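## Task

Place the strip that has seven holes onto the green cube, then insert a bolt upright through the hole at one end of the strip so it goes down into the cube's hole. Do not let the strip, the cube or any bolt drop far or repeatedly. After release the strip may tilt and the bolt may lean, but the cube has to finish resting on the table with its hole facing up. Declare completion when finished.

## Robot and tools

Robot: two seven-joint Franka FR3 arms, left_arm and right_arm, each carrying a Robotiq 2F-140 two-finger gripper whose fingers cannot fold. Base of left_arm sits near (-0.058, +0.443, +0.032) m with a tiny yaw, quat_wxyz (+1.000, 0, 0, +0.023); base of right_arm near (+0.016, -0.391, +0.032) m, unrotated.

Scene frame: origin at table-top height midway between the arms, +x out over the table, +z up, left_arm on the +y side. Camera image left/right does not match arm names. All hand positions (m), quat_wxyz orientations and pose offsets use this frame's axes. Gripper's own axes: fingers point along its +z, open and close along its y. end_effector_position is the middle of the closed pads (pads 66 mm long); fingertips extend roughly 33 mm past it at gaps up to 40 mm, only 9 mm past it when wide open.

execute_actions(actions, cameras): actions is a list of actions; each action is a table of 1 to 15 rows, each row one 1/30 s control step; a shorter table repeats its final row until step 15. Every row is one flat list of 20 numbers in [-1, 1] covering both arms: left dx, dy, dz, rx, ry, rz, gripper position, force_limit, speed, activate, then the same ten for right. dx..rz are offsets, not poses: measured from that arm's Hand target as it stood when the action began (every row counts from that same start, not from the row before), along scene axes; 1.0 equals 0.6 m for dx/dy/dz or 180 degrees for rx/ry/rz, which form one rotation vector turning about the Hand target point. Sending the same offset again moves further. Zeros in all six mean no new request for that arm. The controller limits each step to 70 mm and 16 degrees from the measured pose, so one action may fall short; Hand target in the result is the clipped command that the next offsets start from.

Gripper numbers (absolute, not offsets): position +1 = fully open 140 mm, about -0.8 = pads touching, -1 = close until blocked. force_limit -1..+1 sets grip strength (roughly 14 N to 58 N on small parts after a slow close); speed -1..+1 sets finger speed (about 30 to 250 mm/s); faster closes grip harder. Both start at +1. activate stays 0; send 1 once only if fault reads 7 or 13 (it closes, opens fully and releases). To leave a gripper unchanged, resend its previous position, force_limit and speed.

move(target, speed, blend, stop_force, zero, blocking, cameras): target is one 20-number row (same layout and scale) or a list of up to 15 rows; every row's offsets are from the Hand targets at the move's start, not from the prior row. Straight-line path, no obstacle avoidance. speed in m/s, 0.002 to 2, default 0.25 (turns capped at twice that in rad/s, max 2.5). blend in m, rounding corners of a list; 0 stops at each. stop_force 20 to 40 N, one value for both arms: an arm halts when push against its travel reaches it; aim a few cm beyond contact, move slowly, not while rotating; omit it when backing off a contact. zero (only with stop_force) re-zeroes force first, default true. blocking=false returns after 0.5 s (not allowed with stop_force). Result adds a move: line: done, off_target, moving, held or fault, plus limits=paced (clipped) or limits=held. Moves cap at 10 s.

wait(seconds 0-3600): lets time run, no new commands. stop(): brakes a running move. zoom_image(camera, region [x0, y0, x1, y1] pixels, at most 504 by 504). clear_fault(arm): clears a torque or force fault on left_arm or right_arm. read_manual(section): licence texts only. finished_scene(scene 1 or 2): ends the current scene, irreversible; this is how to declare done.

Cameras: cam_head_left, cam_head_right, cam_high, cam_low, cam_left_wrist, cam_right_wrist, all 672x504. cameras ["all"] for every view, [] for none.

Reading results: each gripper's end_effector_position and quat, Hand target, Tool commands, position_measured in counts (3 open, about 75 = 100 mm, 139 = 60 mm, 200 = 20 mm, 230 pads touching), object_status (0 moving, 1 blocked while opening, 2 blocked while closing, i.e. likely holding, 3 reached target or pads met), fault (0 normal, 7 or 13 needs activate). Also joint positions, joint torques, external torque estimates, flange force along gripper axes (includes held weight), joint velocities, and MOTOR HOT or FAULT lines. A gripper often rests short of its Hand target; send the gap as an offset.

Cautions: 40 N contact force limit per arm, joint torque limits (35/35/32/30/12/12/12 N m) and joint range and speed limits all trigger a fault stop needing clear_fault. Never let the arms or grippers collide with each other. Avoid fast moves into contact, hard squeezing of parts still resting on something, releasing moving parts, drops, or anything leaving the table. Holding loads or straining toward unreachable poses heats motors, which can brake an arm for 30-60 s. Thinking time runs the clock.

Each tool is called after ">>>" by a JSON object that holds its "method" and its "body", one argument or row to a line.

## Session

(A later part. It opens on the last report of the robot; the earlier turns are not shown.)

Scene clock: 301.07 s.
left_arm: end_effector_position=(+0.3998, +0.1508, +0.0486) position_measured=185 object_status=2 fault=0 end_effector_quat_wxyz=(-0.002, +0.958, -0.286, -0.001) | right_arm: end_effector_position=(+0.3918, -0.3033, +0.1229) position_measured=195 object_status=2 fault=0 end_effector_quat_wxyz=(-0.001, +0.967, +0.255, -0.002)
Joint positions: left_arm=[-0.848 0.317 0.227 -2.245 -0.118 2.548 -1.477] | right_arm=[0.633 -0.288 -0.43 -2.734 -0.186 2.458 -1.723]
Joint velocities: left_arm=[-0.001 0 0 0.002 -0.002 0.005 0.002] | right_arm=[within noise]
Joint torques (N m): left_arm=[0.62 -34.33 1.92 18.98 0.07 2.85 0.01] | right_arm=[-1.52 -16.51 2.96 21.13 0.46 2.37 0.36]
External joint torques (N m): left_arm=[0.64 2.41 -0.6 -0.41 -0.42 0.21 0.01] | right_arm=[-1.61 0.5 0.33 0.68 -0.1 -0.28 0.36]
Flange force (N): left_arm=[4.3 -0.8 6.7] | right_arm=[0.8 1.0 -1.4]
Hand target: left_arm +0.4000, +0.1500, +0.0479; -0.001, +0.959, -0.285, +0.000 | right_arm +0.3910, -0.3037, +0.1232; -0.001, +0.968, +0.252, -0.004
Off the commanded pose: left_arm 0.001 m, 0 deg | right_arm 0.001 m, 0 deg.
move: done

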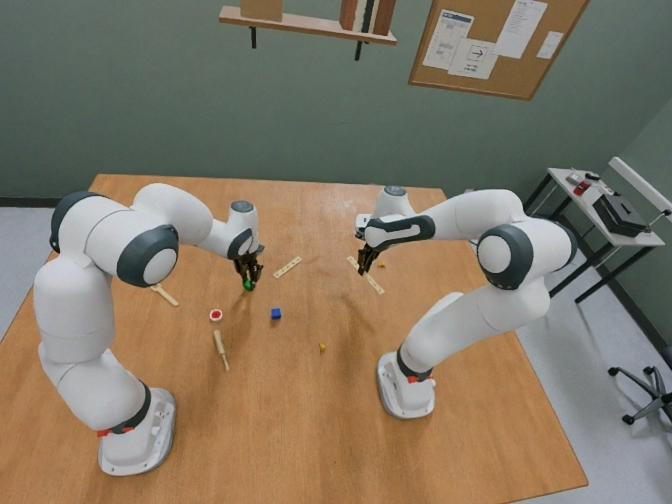

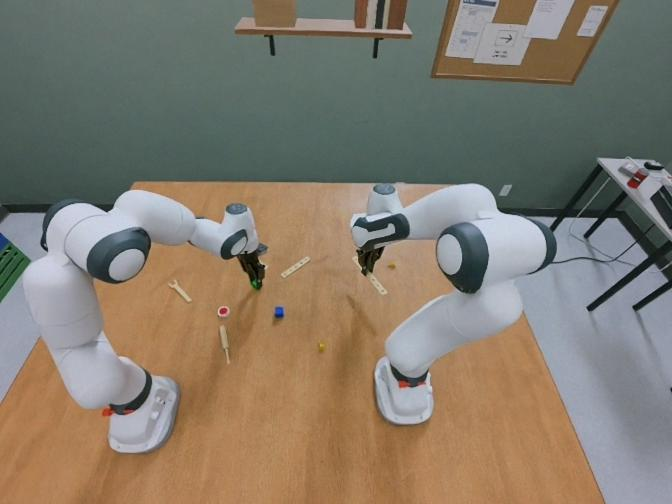

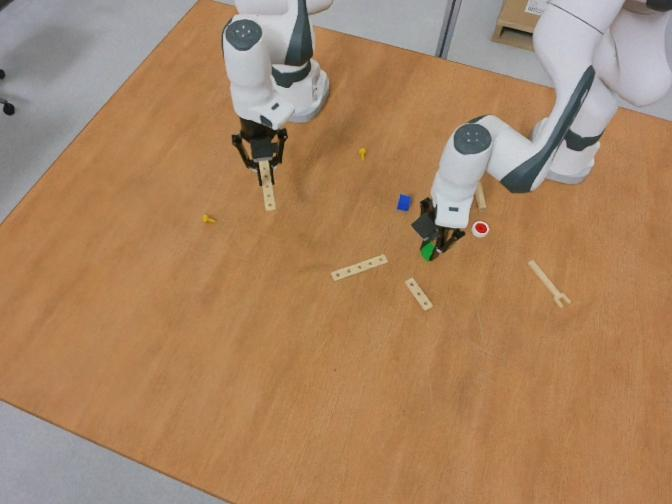

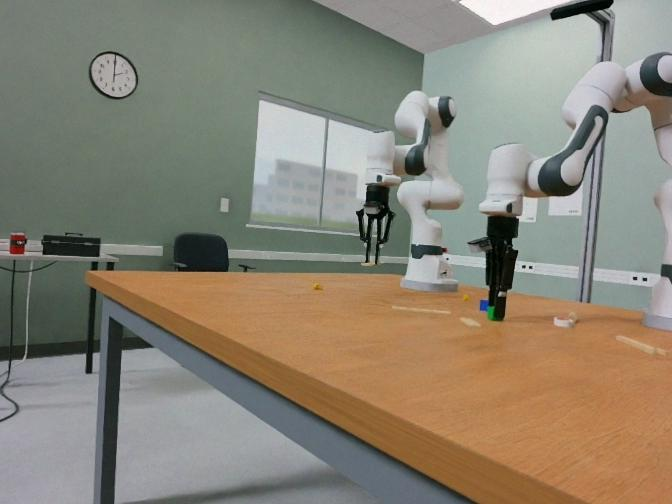

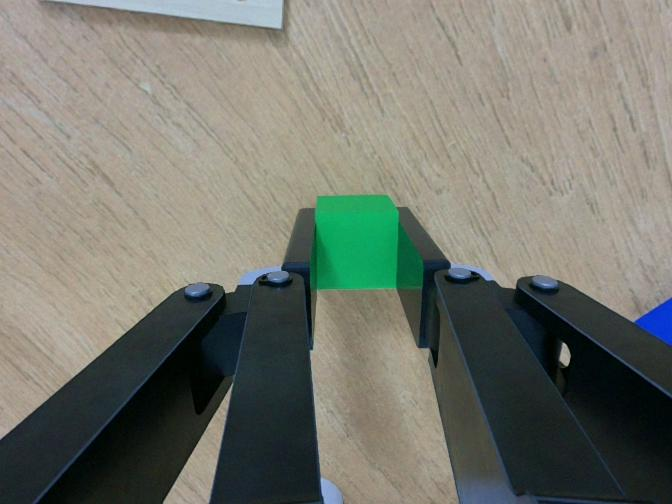

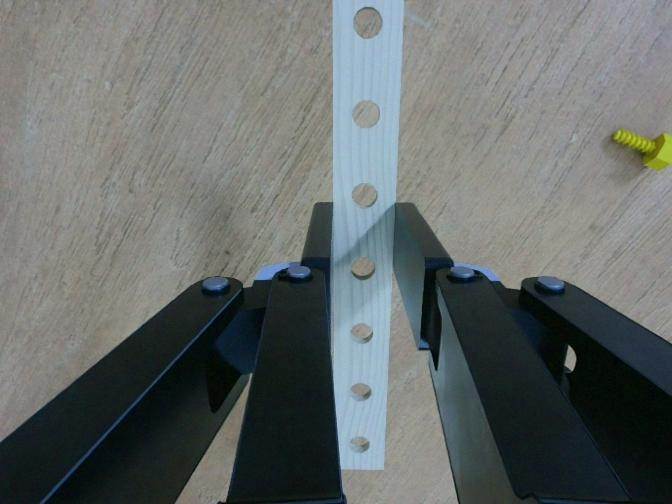

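>>> {"method": "move", "body": {
  "target": [
    [0,0,-0.0045,0,0,0,-1,-1,-1,0,0,0,0,0,0,0,-1,-1,-1,0],
    [0,0,-0.0045,0,0,0,-0.2,-1,-1,0,0,0,0,0,0,0,-1,-1,-1,0],
    [0,0,0.12,0,0,0,-0.2,-1,-1,0,0,0,0,0,0,0,-1,-1,-1,0],
    [-0.0817,0.0542,0.10,-0.136,-0.210,0,-0.2,-1,-1,0,0,0,0,0,0,0,-1,-1,-1,0],
    [-0.0817,0.0542,0.057,-0.136,-0.210,0,-0.2,-1,-1,0,0,0,0,0,0,0,-1,-1,-1,0]
  ],
  "speed": [0.05,0.05,0.1,0.2,0.1],
  "blend": [0,0,0.01,0.01,0],
  "cameras": ["all"]
}}

Scene clock: 320.83 s.
left_arm: end_effector_position=(+0.3514, +0.1837, +0.0823) position_measured=154 object_status=3 fault=0 end_effector_quat_wxyz=(+0.105, +0.886, -0.264, +0.367) | right_arm: end_effector_position=(+0.3918, -0.3033, +0.1229) position_measured=195 object_status=2 fault=0 end_effector_quat_wxyz=(-0.001, +0.967, +0.255, -0.002)
Joint positions: left_arm=[-0.814 0.335 0.215 -2.981 0.064 4.094 -1.643] | right_arm=[0.633 -0.288 -0.43 -2.734 -0.186 2.458 -1.723]
Joint velocities: left_arm=[0 0.001 0 -0.001 0.002 0.004 -0.004] | right_arm=[within noise]
Joint torques (N m): left_arm=[0.89 -21.97 0.83 5.89 -0.49 3.95 -0.34] | right_arm=[-1.5 -16.48 2.98 21.08 0.46 2.36 0.32]
External joint torques (N m): left_arm=[0.85 2.24 -0.89 -0.08 -0.12 0.24 -0.36] | right_arm=[-1.53 0.47 0.41 0.61 -0.11 -0.29 0.32]
Flange force (N): left_arm=[-9.7 -0.6 9.7] | right_arm=[0.6 0.8 -1.4]
Hand target: left_arm +0.3510, +0.1825, +0.0821; +0.107, +0.886, -0.263, +0.367 | right_arm +0.3910, -0.3037, +0.1232; -0.001, +0.968, +0.252, -0.004
Off the commanded pose: left_arm 0.001 m, 0 deg | right_arm 0.001 m, 0 deg.
move: done

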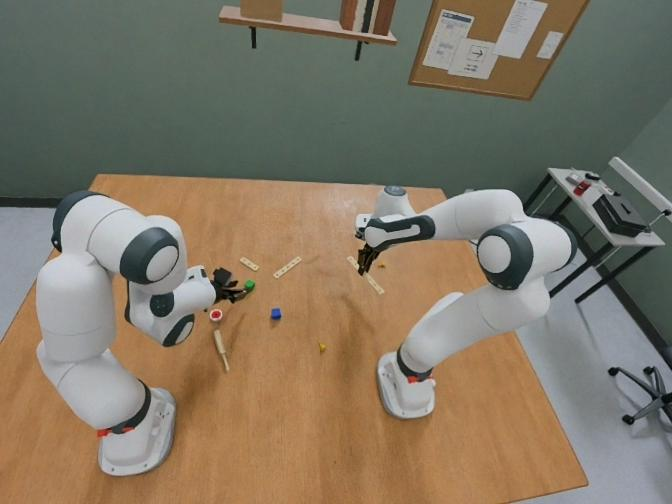

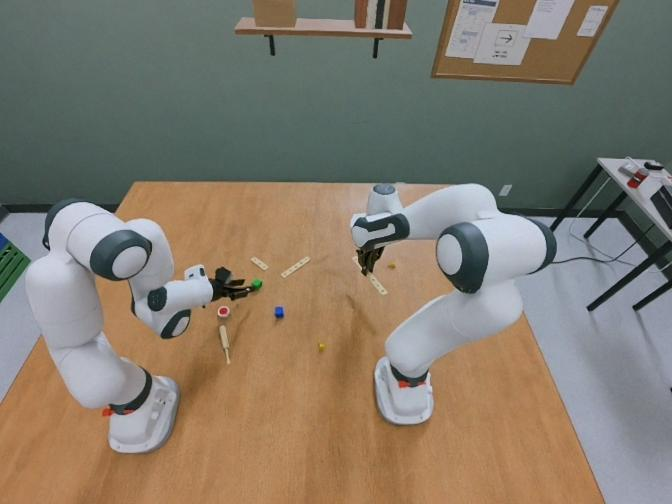

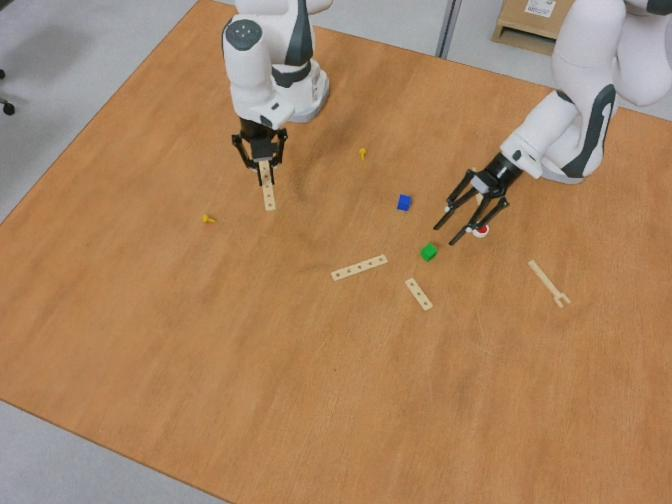

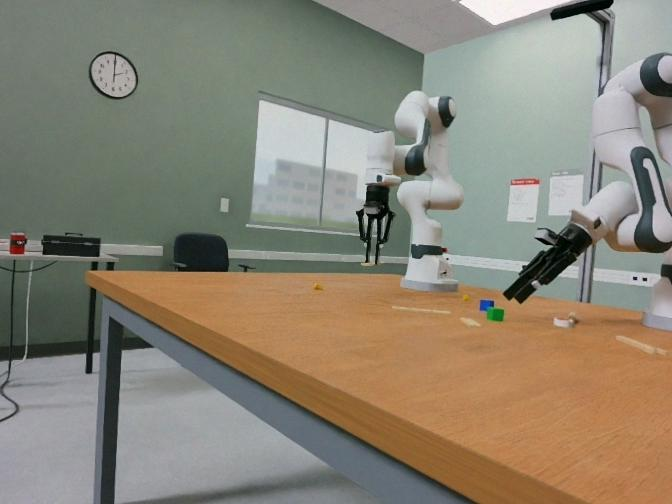

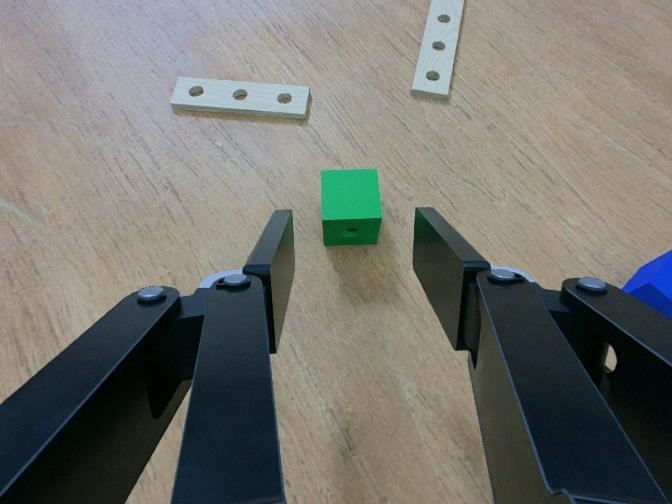

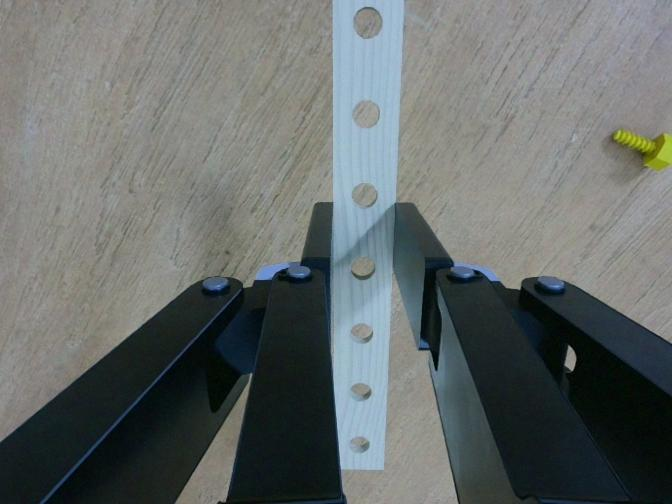

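>>> {"method": "zoom_image", "body": {
  "camera": "cam_left_wrist",
  "region": [300, 155, 400, 255]
}}

>>> {"method": "zoom_image", "body": {
  "camera": "cam_low",
  "region": [470, 290, 530, 335]
}}

Scaled by 5.040.

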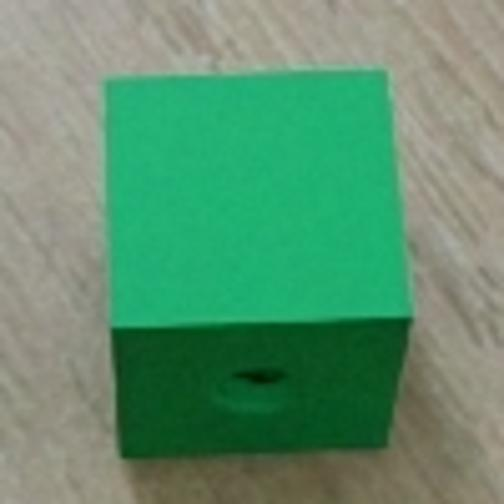

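Scaled by 8.400.

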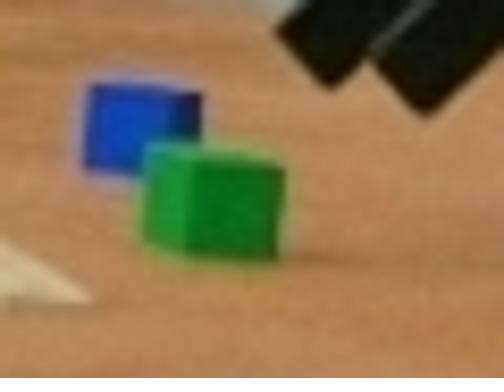

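>>> {"method": "move", "body": {
  "target": [0.0593,-0.0385,-0.0707,0,0,0,-0.2,-1,-1,0,0,0,0,0,0,0,-1,-1,-1,0],
  "speed": 0.05,
  "cameras": ["cam_left_wrist","cam_low"]
}}

Scene clock: 336.97 s.
left_arm: end_effector_position=(+0.3872, +0.1605, +0.0402) position_measured=154 object_status=3 fault=0 end_effector_quat_wxyz=(+0.105, +0.885, -0.264, +0.367) | right_arm: end_effector_position=(+0.3918, -0.3033, +0.1229) position_measured=195 object_status=2 fault=0 end_effector_quat_wxyz=(-0.001, +0.967, +0.255, -0.002)
Joint positions: left_arm=[-0.783 0.539 0.18 -2.8 0.066 4.118 -1.671] | right_arm=[0.633 -0.288 -0.43 -2.734 -0.186 2.458 -1.723]
Joint torques (N m): left_arm=[0.96 -26.94 1.79 5.81 -0.56 3.97 -0.14] | right_arm=[-1.48 -16.53 2.94 21.11 0.47 2.36 0.29]
External joint torques (N m): left_arm=[0.83 2.79 -0.9 0.34 -0.08 0.24 -0.16] | right_arm=[-1.53 0.5 0.36 0.59 -0.1 -0.3 0.29]
Flange force (N): left_arm=[-9.3 -1.1 10.2] | right_arm=[0.7 1.0 -1.3]
Hand target: left_arm +0.3866, +0.1594, +0.0396; +0.107, +0.886, -0.263, +0.367 | right_arm +0.3910, -0.3037, +0.1232; -0.001, +0.968, +0.252, -0.004
Off the commanded pose: left_arm 0.001 m, 0 deg | right_arm 0.001 m, 0 deg.
move: done
Images, in order (width x height): cam_low 672x504, cam_left_wrist 672x504.

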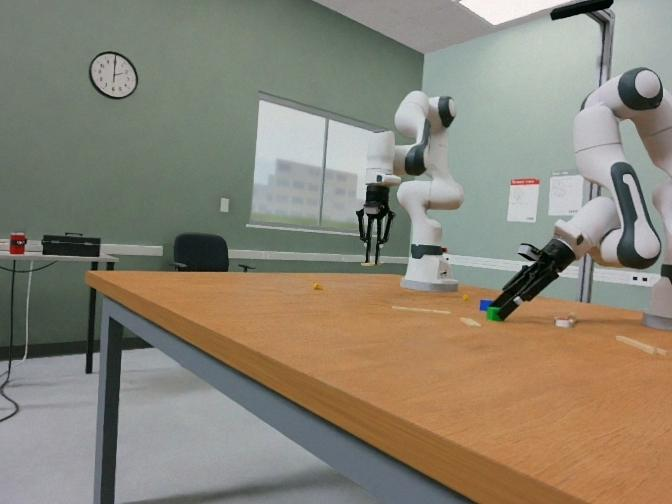

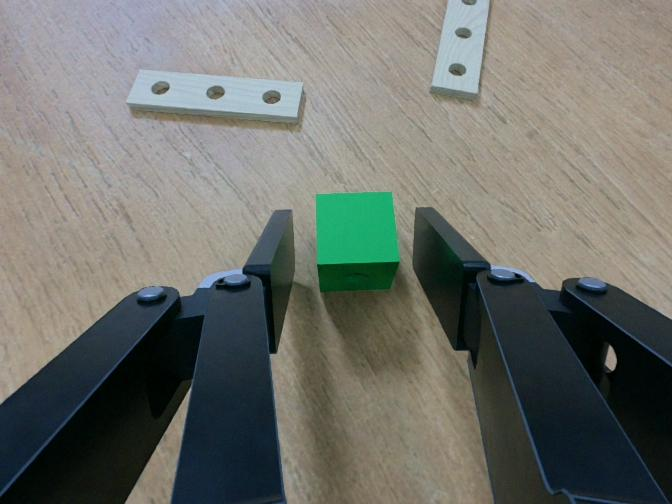

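>>> {"method": "zoom_image", "body": {
  "camera": "cam_left_wrist",
  "region": [270, 180, 440, 310]
}}

>>> {"method": "zoom_image", "body": {
  "camera": "cam_low",
  "region": [475, 285, 535, 330]
}}

Scaled by 2.965.

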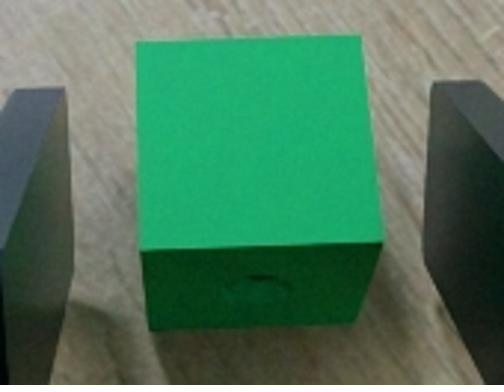

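Scaled by 8.400.

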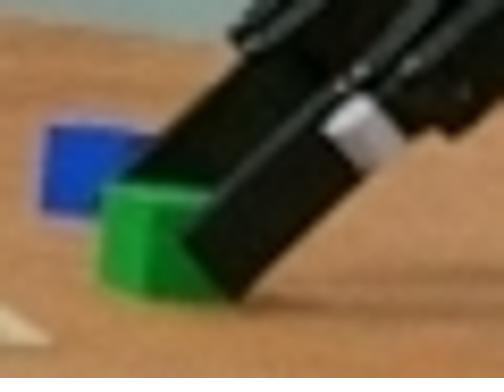

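>>> {"method": "move", "body": {
  "target": [
    [0.0042,-0.0027,0,0,0,0,-0.2,-1,-1,0,0,0,0,0,0,0,-1,-1,-1,0],
    [0.0042,-0.0027,0,0,0,0,-1,-0.5,-1,0,0,0,0,0,0,0,-1,-1,-1,0]
  ],
  "speed": 0.05
}}

>>> {"method": "wait", "body": {
  "seconds": 1,
  "cameras": ["cam_left_wrist","cam_low"]
}}

Scene clock: 356.43 s.
left_arm: end_effector_position=(+0.3902, +0.1582, +0.0415) position_measured=186 object_status=2 fault=0 end_effector_quat_wxyz=(+0.106, +0.885, -0.263, +0.369) | right_arm: end_effector_position=(+0.3918, -0.3033, +0.1229) position_measured=195 object_status=2 fault=0 end_effector_quat_wxyz=(-0.001, +0.967, +0.255, -0.002)
Joint positions: left_arm=[-0.78 0.539 0.177 -2.792 0.066 4.116 -1.671] | right_arm=[0.633 -0.288 -0.43 -2.734 -0.186 2.458 -1.723]
Joint torques (N m): left_arm=[0.69 -27.4 1.63 5.45 -0.57 3.46 -0.2] | right_arm=[-1.54 -16.52 2.96 21.1 0.46 2.37 0.32]
External joint torques (N m): left_arm=[0.62 2.48 -0.99 -0.21 -0.1 -0.26 -0.22] | right_arm=[-1.58 0.45 0.38 0.67 -0.1 -0.27 0.32]
Flange force (N): left_arm=[-6.9 -0.2 7.5] | right_arm=[0.7 0.9 -1.5]
Hand target: left_arm +0.3891, +0.1578, +0.0396; +0.107, +0.886, -0.263, +0.367 | right_arm +0.3910, -0.3037, +0.1232; -0.001, +0.968, +0.252, -0.004
Off the commanded pose: left_arm 0.002 m, 0 deg | right_arm 0.001 m, 0 deg.
move: done

Scene clock: 357.43 s.
left_arm: end_effector_position=(+0.3902, +0.1582, +0.0415) position_measured=186 object_status=2 fault=0 end_effector_quat_wxyz=(+0.106, +0.885, -0.263, +0.369) | right_arm: end_effector_position=(+0.3918, -0.3033, +0.1229) position_measured=195 object_status=2 fault=0 end_effector_quat_wxyz=(-0.001, +0.967, +0.255, -0.002)
Joint positions: left_arm=[-0.78 0.539 0.177 -2.792 0.066 4.116 -1.671] | right_arm=[0.633 -0.288 -0.43 -2.734 -0.186 2.458 -1.723]
Joint torques (N m): left_arm=[0.67 -27.35 1.69 5.45 -0.55 3.42 -0.13] | right_arm=[-1.54 -16.49 2.92 21.08 0.47 2.35 0.35]
External joint torques (N m): left_arm=[0.58 2.55 -0.96 -0.22 -0.08 -0.3 -0.15] | right_arm=[-1.64 0.53 0.29 0.65 -0.09 -0.29 0.35]
Flange force (N): left_arm=[-6.9 -0.2 7.7] | right_arm=[0.7 1.1 -1.3]
Hand target: left_arm +0.3891, +0.1578, +0.0396; +0.107, +0.886, -0.263, +0.367 | right_arm +0.3910, -0.3037, +0.1232; -0.001, +0.968, +0.252, -0.004
Tool commands: left_gripper/position=-1.0 left_gripper/force_limit=-0.5 left_gripper/speed=-1.0 left_gripper/activate=+0.0 right_gripper/position=-1.0 right_gripper/force_limit=-1.0 right_gripper/speed=-1.0 right_gripper/activate=+0.0
Off the commanded pose: left_arm 0.002 m, 0 deg | right_arm 0.001 m, 0 deg.
wait: 1.00 s; at rest by 0.17 s
Images, in order (width x height): cam_low 672x504, cam_left_wrist 672x504.

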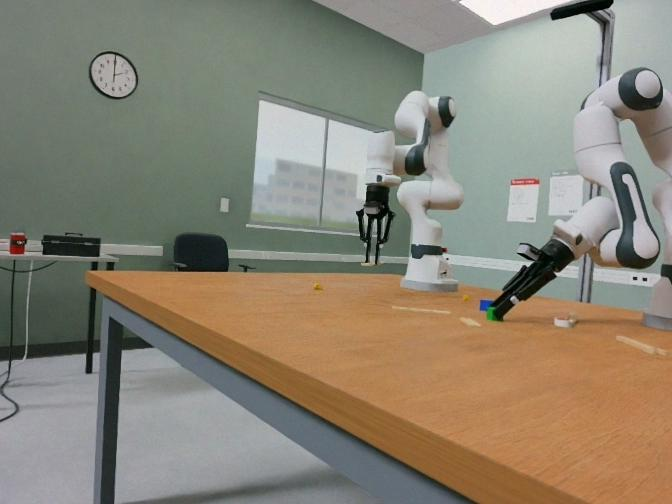

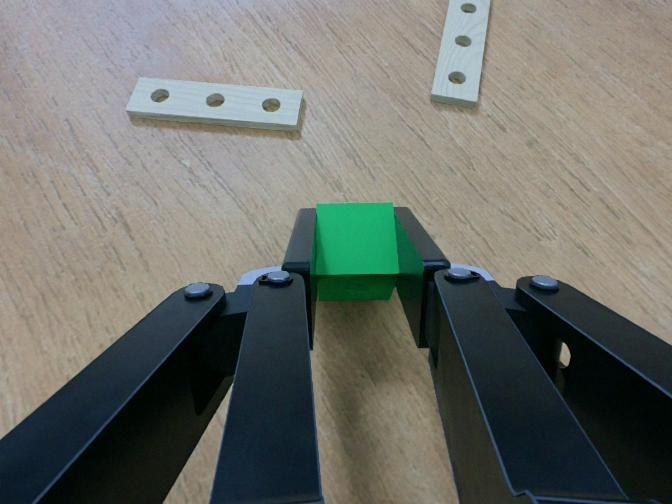

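>>> {"method": "move", "body": {
  "target": [
    [0,0,0.2,0,0,0,-1,-0.5,-1,0,0,0,0,0,0,0,-1,-1,-1,0],
    [0.0052,-0.2817,0.25,0.272,0.419,0,-1,-0.5,-1,0,0,0,0,0,0,0,-1,-1,-1,0],
    [0.0052,-0.2817,0.0173,0.272,0.419,0,-1,-0.5,-1,0,0,0,0,0,0,0,-1,-1,-1,0]
  ],
  "speed": [0.1,0.2,0.1],
  "blend": [0.02,0.01,0],
  "cameras": ["all"]
}}

Scene clock: 390.87 s.
left_arm: end_effector_position=(+0.3899, -0.0103, +0.0502) position_measured=186 object_status=2 fault=0 end_effector_quat_wxyz=(-0.053, +0.927, -0.262, -0.264) | right_arm: end_effector_position=(+0.3918, -0.3033, +0.1229) position_measured=195 object_status=2 fault=0 end_effector_quat_wxyz=(-0.001, +0.967, +0.255, -0.002)
Joint positions: left_arm=[-0.746 1.295 -0.072 -0.503 -0.07 1.27 -1.761] | right_arm=[0.633 -0.288 -0.43 -2.734 -0.186 2.458 -1.723]
Joint velocities: left_arm=[-0.001 0 0 -0.001 0.001 0.005 0.002] | right_arm=[within noise]
Joint torques (N m): left_arm=[0.01 -55.94 -0.98 23.22 0.52 1.2 0.23] | right_arm=[-1.53 -16.47 2.92 21.08 0.47 2.36 0.35]
External joint torques (N m): left_arm=[-0.19 3.13 -0.65 -0.05 0.08 0.25 0.25] | right_arm=[-1.6 0.52 0.32 0.6 -0.09 -0.29 0.35]
Flange force (N): left_arm=[0.0 0.0 0.0] | right_arm=[0.7 1.0 -1.3]
Hand target: left_arm +0.3922, -0.0112, +0.0500; -0.109, +0.886, -0.264, -0.366 | right_arm +0.3910, -0.3037, +0.1232; -0.001, +0.968, +0.252, -0.004
Off the commanded pose: left_arm 0.002 m, 14 deg | right_arm 0.001 m, 0 deg.
elbow stopped short (left arm): the move would have taken joint 4 (elbow) straighter than the controller allows.
move: off_target (left_arm); limits=paced

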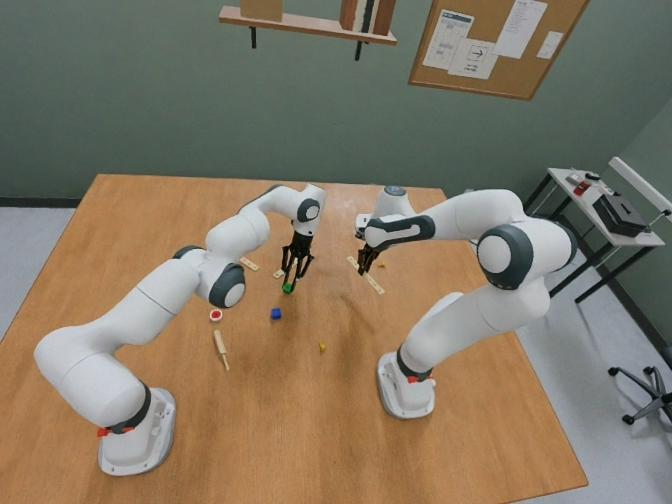

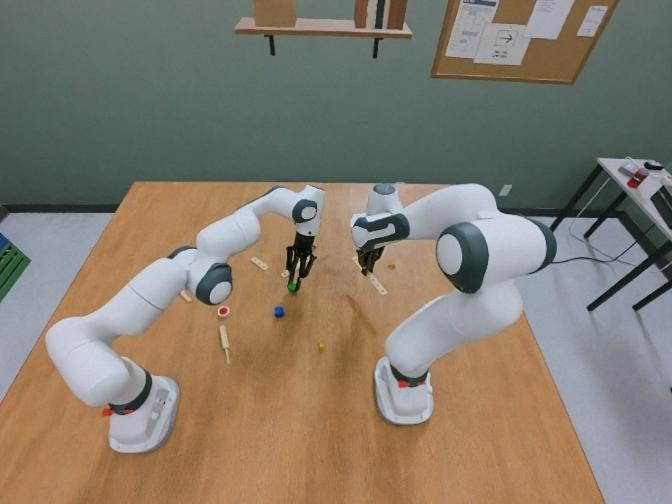

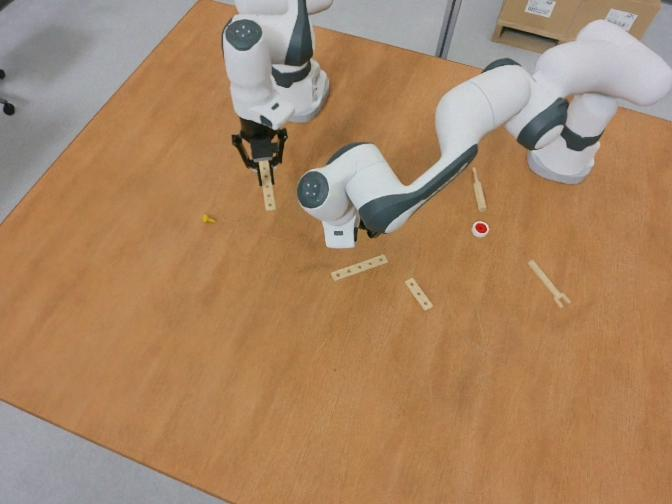

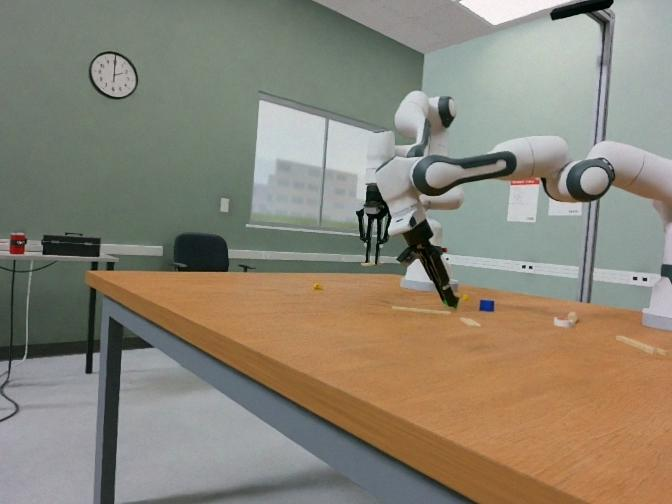

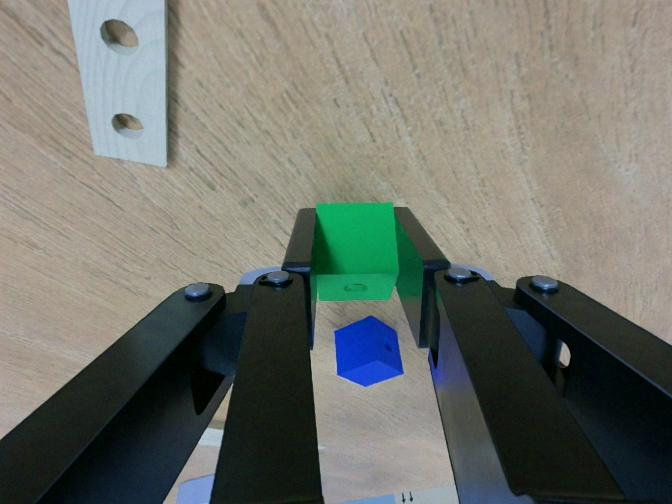

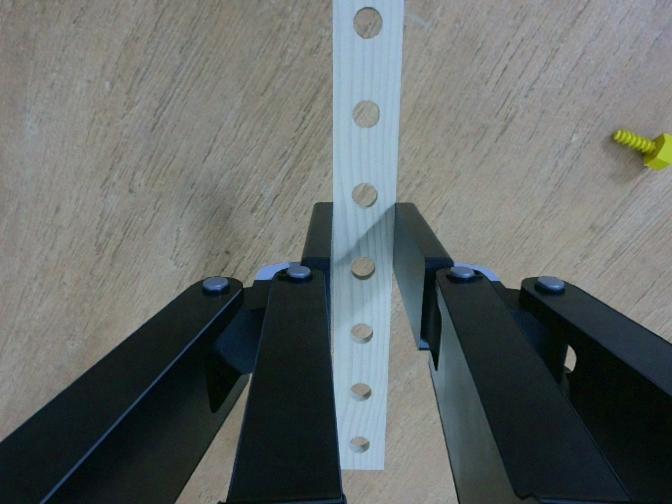

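>>> {"method": "move", "body": {
  "target": [
    [-0.0167,0.08,0.06,0,0,0,-1,-0.5,-1,0,0,0,0,0,0,0,-1,-1,-1,0],
    [-0.0167,0.15,0.06,0,0,0,-1,-0.5,-1,0,0,0,0,0,0,0,-1,-1,-1,0],
    [-0.0167,0.15,0.0,0,0,0,-1,-0.5,-1,0,0,0,0,0,0,0,-1,-1,-1,0]
  ],
  "speed": [0.1,0.1,0.1],
  "blend": [0.02,0.01,0],
  "cameras": ["all"]
}}

Scene clock: 403.07 s.
left_arm: end_effector_position=(+0.3796, +0.0791, +0.0503) position_measured=186 object_status=2 fault=0 end_effector_quat_wxyz=(-0.101, +0.894, -0.262, -0.350) | right_arm: end_effector_position=(+0.3918, -0.3033, +0.1229) position_measured=195 object_status=2 fault=0 end_effector_quat_wxyz=(-0.001, +0.967, +0.255, -0.002)
Joint positions: left_arm=[-0.685 1.327 -0.053 -0.503 -0.023 1.086 -1.675] | right_arm=[0.633 -0.288 -0.43 -2.734 -0.186 2.458 -1.723]
Joint velocities: left_arm=[0 0 -0.001 0.001 0.001 0.004 0.007] | right_arm=[within noise]
Joint torques (N m): left_arm=[0.24 -55.18 -0.46 22.58 0.73 0.25 0.14] | right_arm=[-1.49 -16.53 2.98 21.13 0.46 2.35 0.34]
External joint torques (N m): left_arm=[0.31 3.36 -0.47 -0.04 0.14 0.08 0.16] | right_arm=[-1.57 0.5 0.35 0.63 -0.11 -0.3 0.34]
Flange force (N): left_arm=[0.0 0.0 0.0] | right_arm=[0.7 0.9 -1.4]
Hand target: left_arm +0.3822, +0.0788, +0.0500; -0.109, +0.886, -0.264, -0.366 | right_arm +0.3910, -0.3037, +0.1232; -0.001, +0.968, +0.252, -0.004
Off the commanded pose: left_arm 0.003 m, 2 deg | right_arm 0.001 m, 0 deg.
elbow stopped short (left arm): the move would have taken joint 4 (elbow) straighter than the controller allows.
move: done

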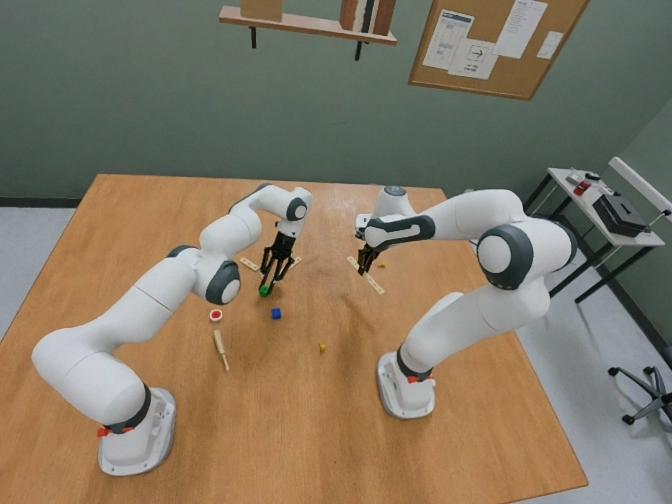

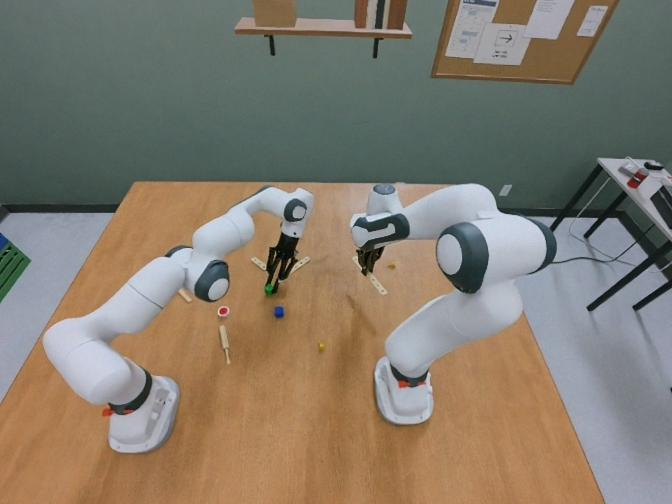

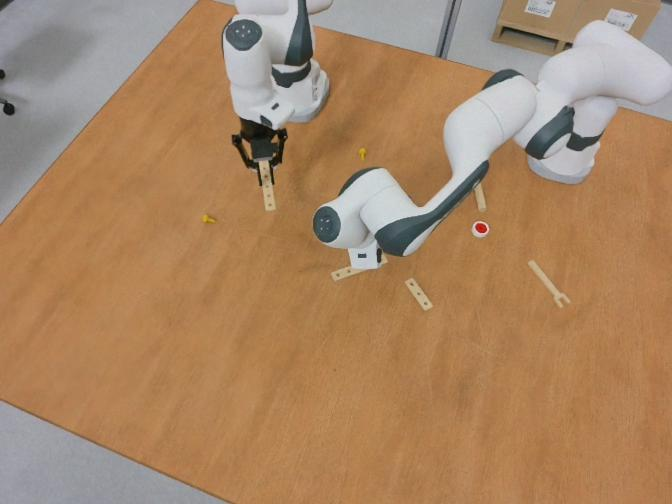

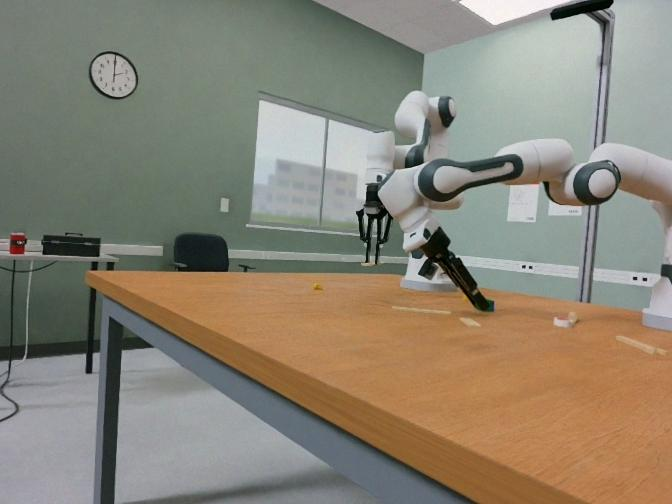

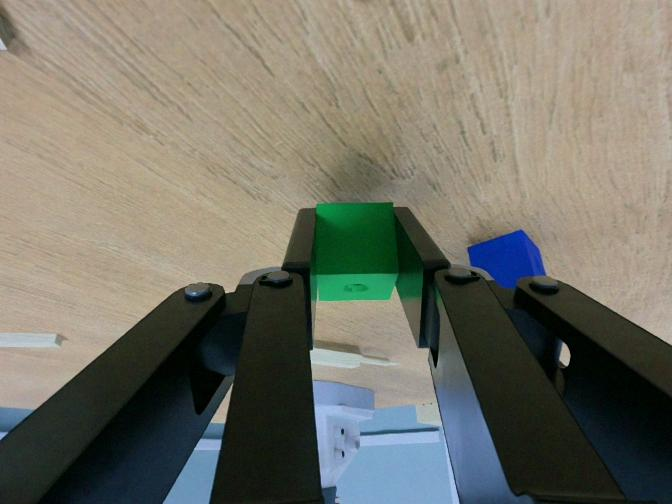

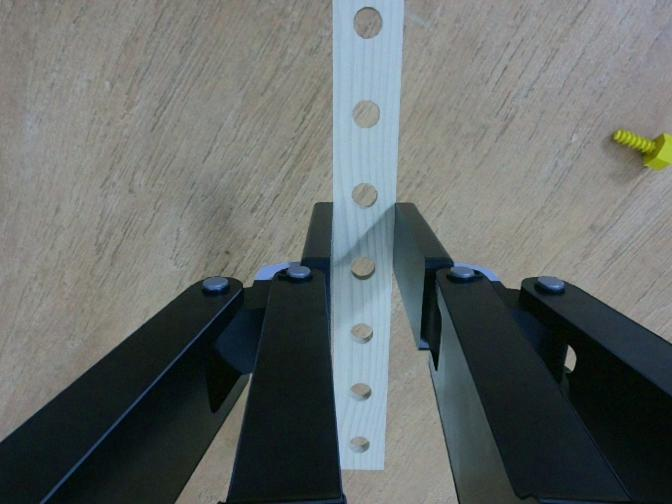

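>>> {"method": "move", "body": {
  "target": [
    [-0.03,0.02,0.0,0,0,0,-1,-0.5,-1,0,0,0,0,0,0,0,-1,-1,-1,0],
    [-0.03,0.02,-0.0208,0,0,0,-1,-0.5,-1,0,0,0,0,0,0,0,-1,-1,-1,0]
  ],
  "speed": [0.1,0.03],
  "cameras": ["cam_low","cam_left_wrist"]
}}

>>> {"method": "zoom_image", "body": {
  "camera": "cam_low",
  "region": [450, 280, 530, 340]
}}

Scene clock: 413.17 s.
left_arm: end_effector_position=(+0.3624, +0.0894, +0.0389) position_measured=186 object_status=2 fault=0 end_effector_quat_wxyz=(-0.109, +0.886, -0.262, -0.368) | right_arm: end_effector_position=(+0.3918, -0.3033, +0.1229) position_measured=195 object_status=2 fault=0 end_effector_quat_wxyz=(-0.001, +0.967, +0.255, -0.002)
Joint positions: left_arm=[-0.683 1.215 -0.053 -0.753 -0.023 1.184 -1.671] | right_arm=[0.633 -0.288 -0.43 -2.734 -0.186 2.458 -1.723]
Joint velocities: left_arm=[-0.001 -0.002 0 0.005 -0.001 0.005 0.001] | right_arm=[within noise]
Joint torques (N m): left_arm=[0.49 -54.1 -0.57 23.09 0.46 0.27 0.25] | right_arm=[-1.52 -16.51 2.93 21.09 0.46 2.36 0.33]
External joint torques (N m): left_arm=[0.53 3.64 -0.34 0.91 -0.12 0.27 0.27] | right_arm=[-1.61 0.56 0.3 0.51 -0.1 -0.32 0.33]
Flange force (N): left_arm=[0.0 0.0 0.0] | right_arm=[0.5 1.0 -1.2]
Hand target: left_arm +0.3642, +0.0908, +0.0375; -0.109, +0.886, -0.264, -0.366 | right_arm +0.3910, -0.3037, +0.1232; -0.001, +0.968, +0.252, -0.004
Off the commanded pose: left_arm 0.003 m, 0 deg | right_arm 0.001 m, 0 deg.
move: done

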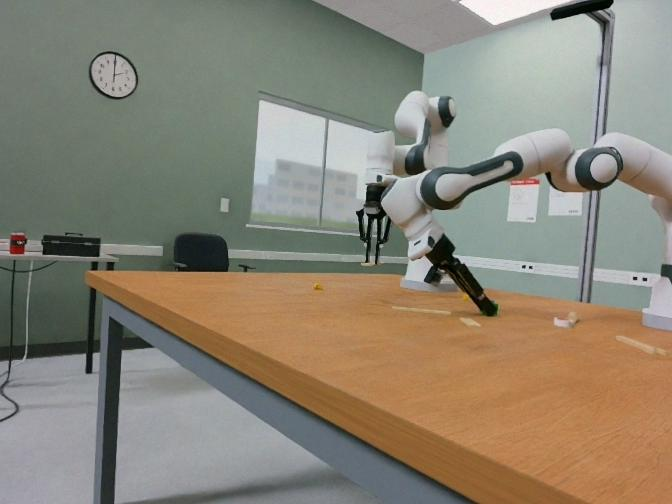

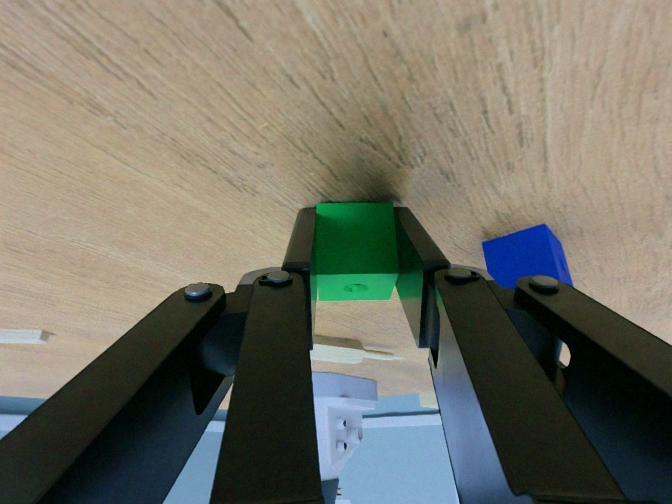

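Scaled by 6.300.

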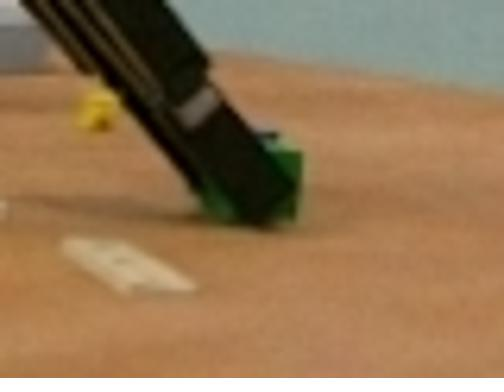

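>>> {"method": "move", "body": {
  "target": [0,0,-0.005,0,0,0,-1,-0.5,-1,0,0,0,0,0,0,0,-1,-1,-1,0],
  "speed": 0.02,
  "cameras": ["cam_low","cam_left_wrist"]
}}

>>> {"method": "zoom_image", "body": {
  "camera": "cam_low",
  "region": [450, 280, 530, 340]
}}

Scene clock: 418.53 s.
left_arm: end_effector_position=(+0.3628, +0.0890, +0.0369) position_measured=186 object_status=2 fault=0 end_effector_quat_wxyz=(-0.108, +0.886, -0.262, -0.367) | right_arm: end_effector_position=(+0.3918, -0.3033, +0.1229) position_measured=195 object_status=2 fault=0 end_effector_quat_wxyz=(-0.001, +0.967, +0.255, -0.002)
Joint positions: left_arm=[-0.683 1.22 -0.053 -0.749 -0.023 1.187 -1.671] | right_arm=[0.633 -0.288 -0.43 -2.734 -0.186 2.458 -1.723]
Joint torques (N m): left_arm=[0.36 -53.38 -0.56 22.24 0.49 0.39 0.22] | right_arm=[-1.58 -16.47 2.94 21.1 0.47 2.35 0.33]
External joint torques (N m): left_arm=[0.26 4.41 -0.39 0.02 -0.1 0.37 0.24] | right_arm=[-1.7 0.61 0.28 0.59 -0.09 -0.31 0.33]
Flange force (N): left_arm=[0.0 0.0 0.0] | right_arm=[0.8 1.2 -1.1]
Hand target: left_arm +0.3642, +0.0908, +0.0345; -0.109, +0.886, -0.264, -0.366 | right_arm +0.3910, -0.3037, +0.1232; -0.001, +0.968, +0.252, -0.004
Off the commanded pose: left_arm 0.003 m, 0 deg | right_arm 0.001 m, 0 deg.
move: done

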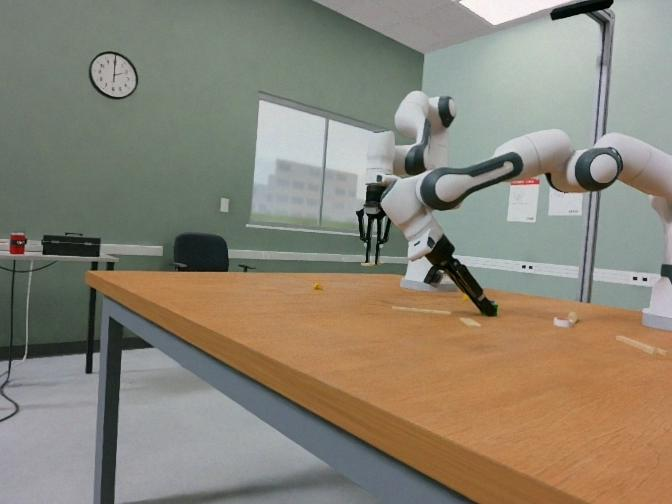

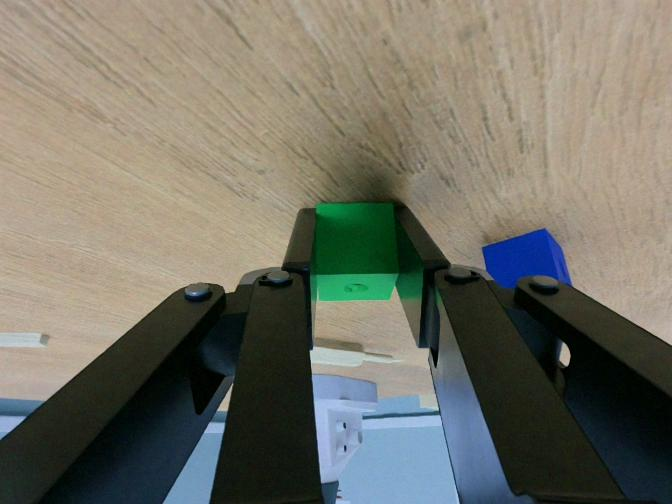

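Scaled by 6.300.

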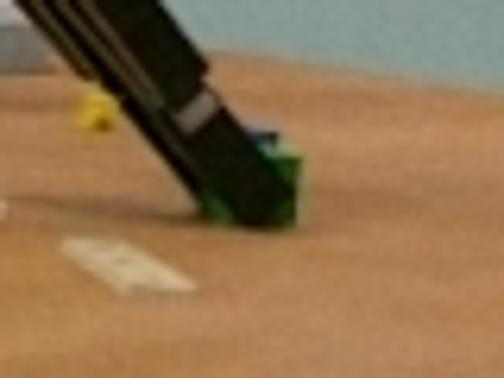

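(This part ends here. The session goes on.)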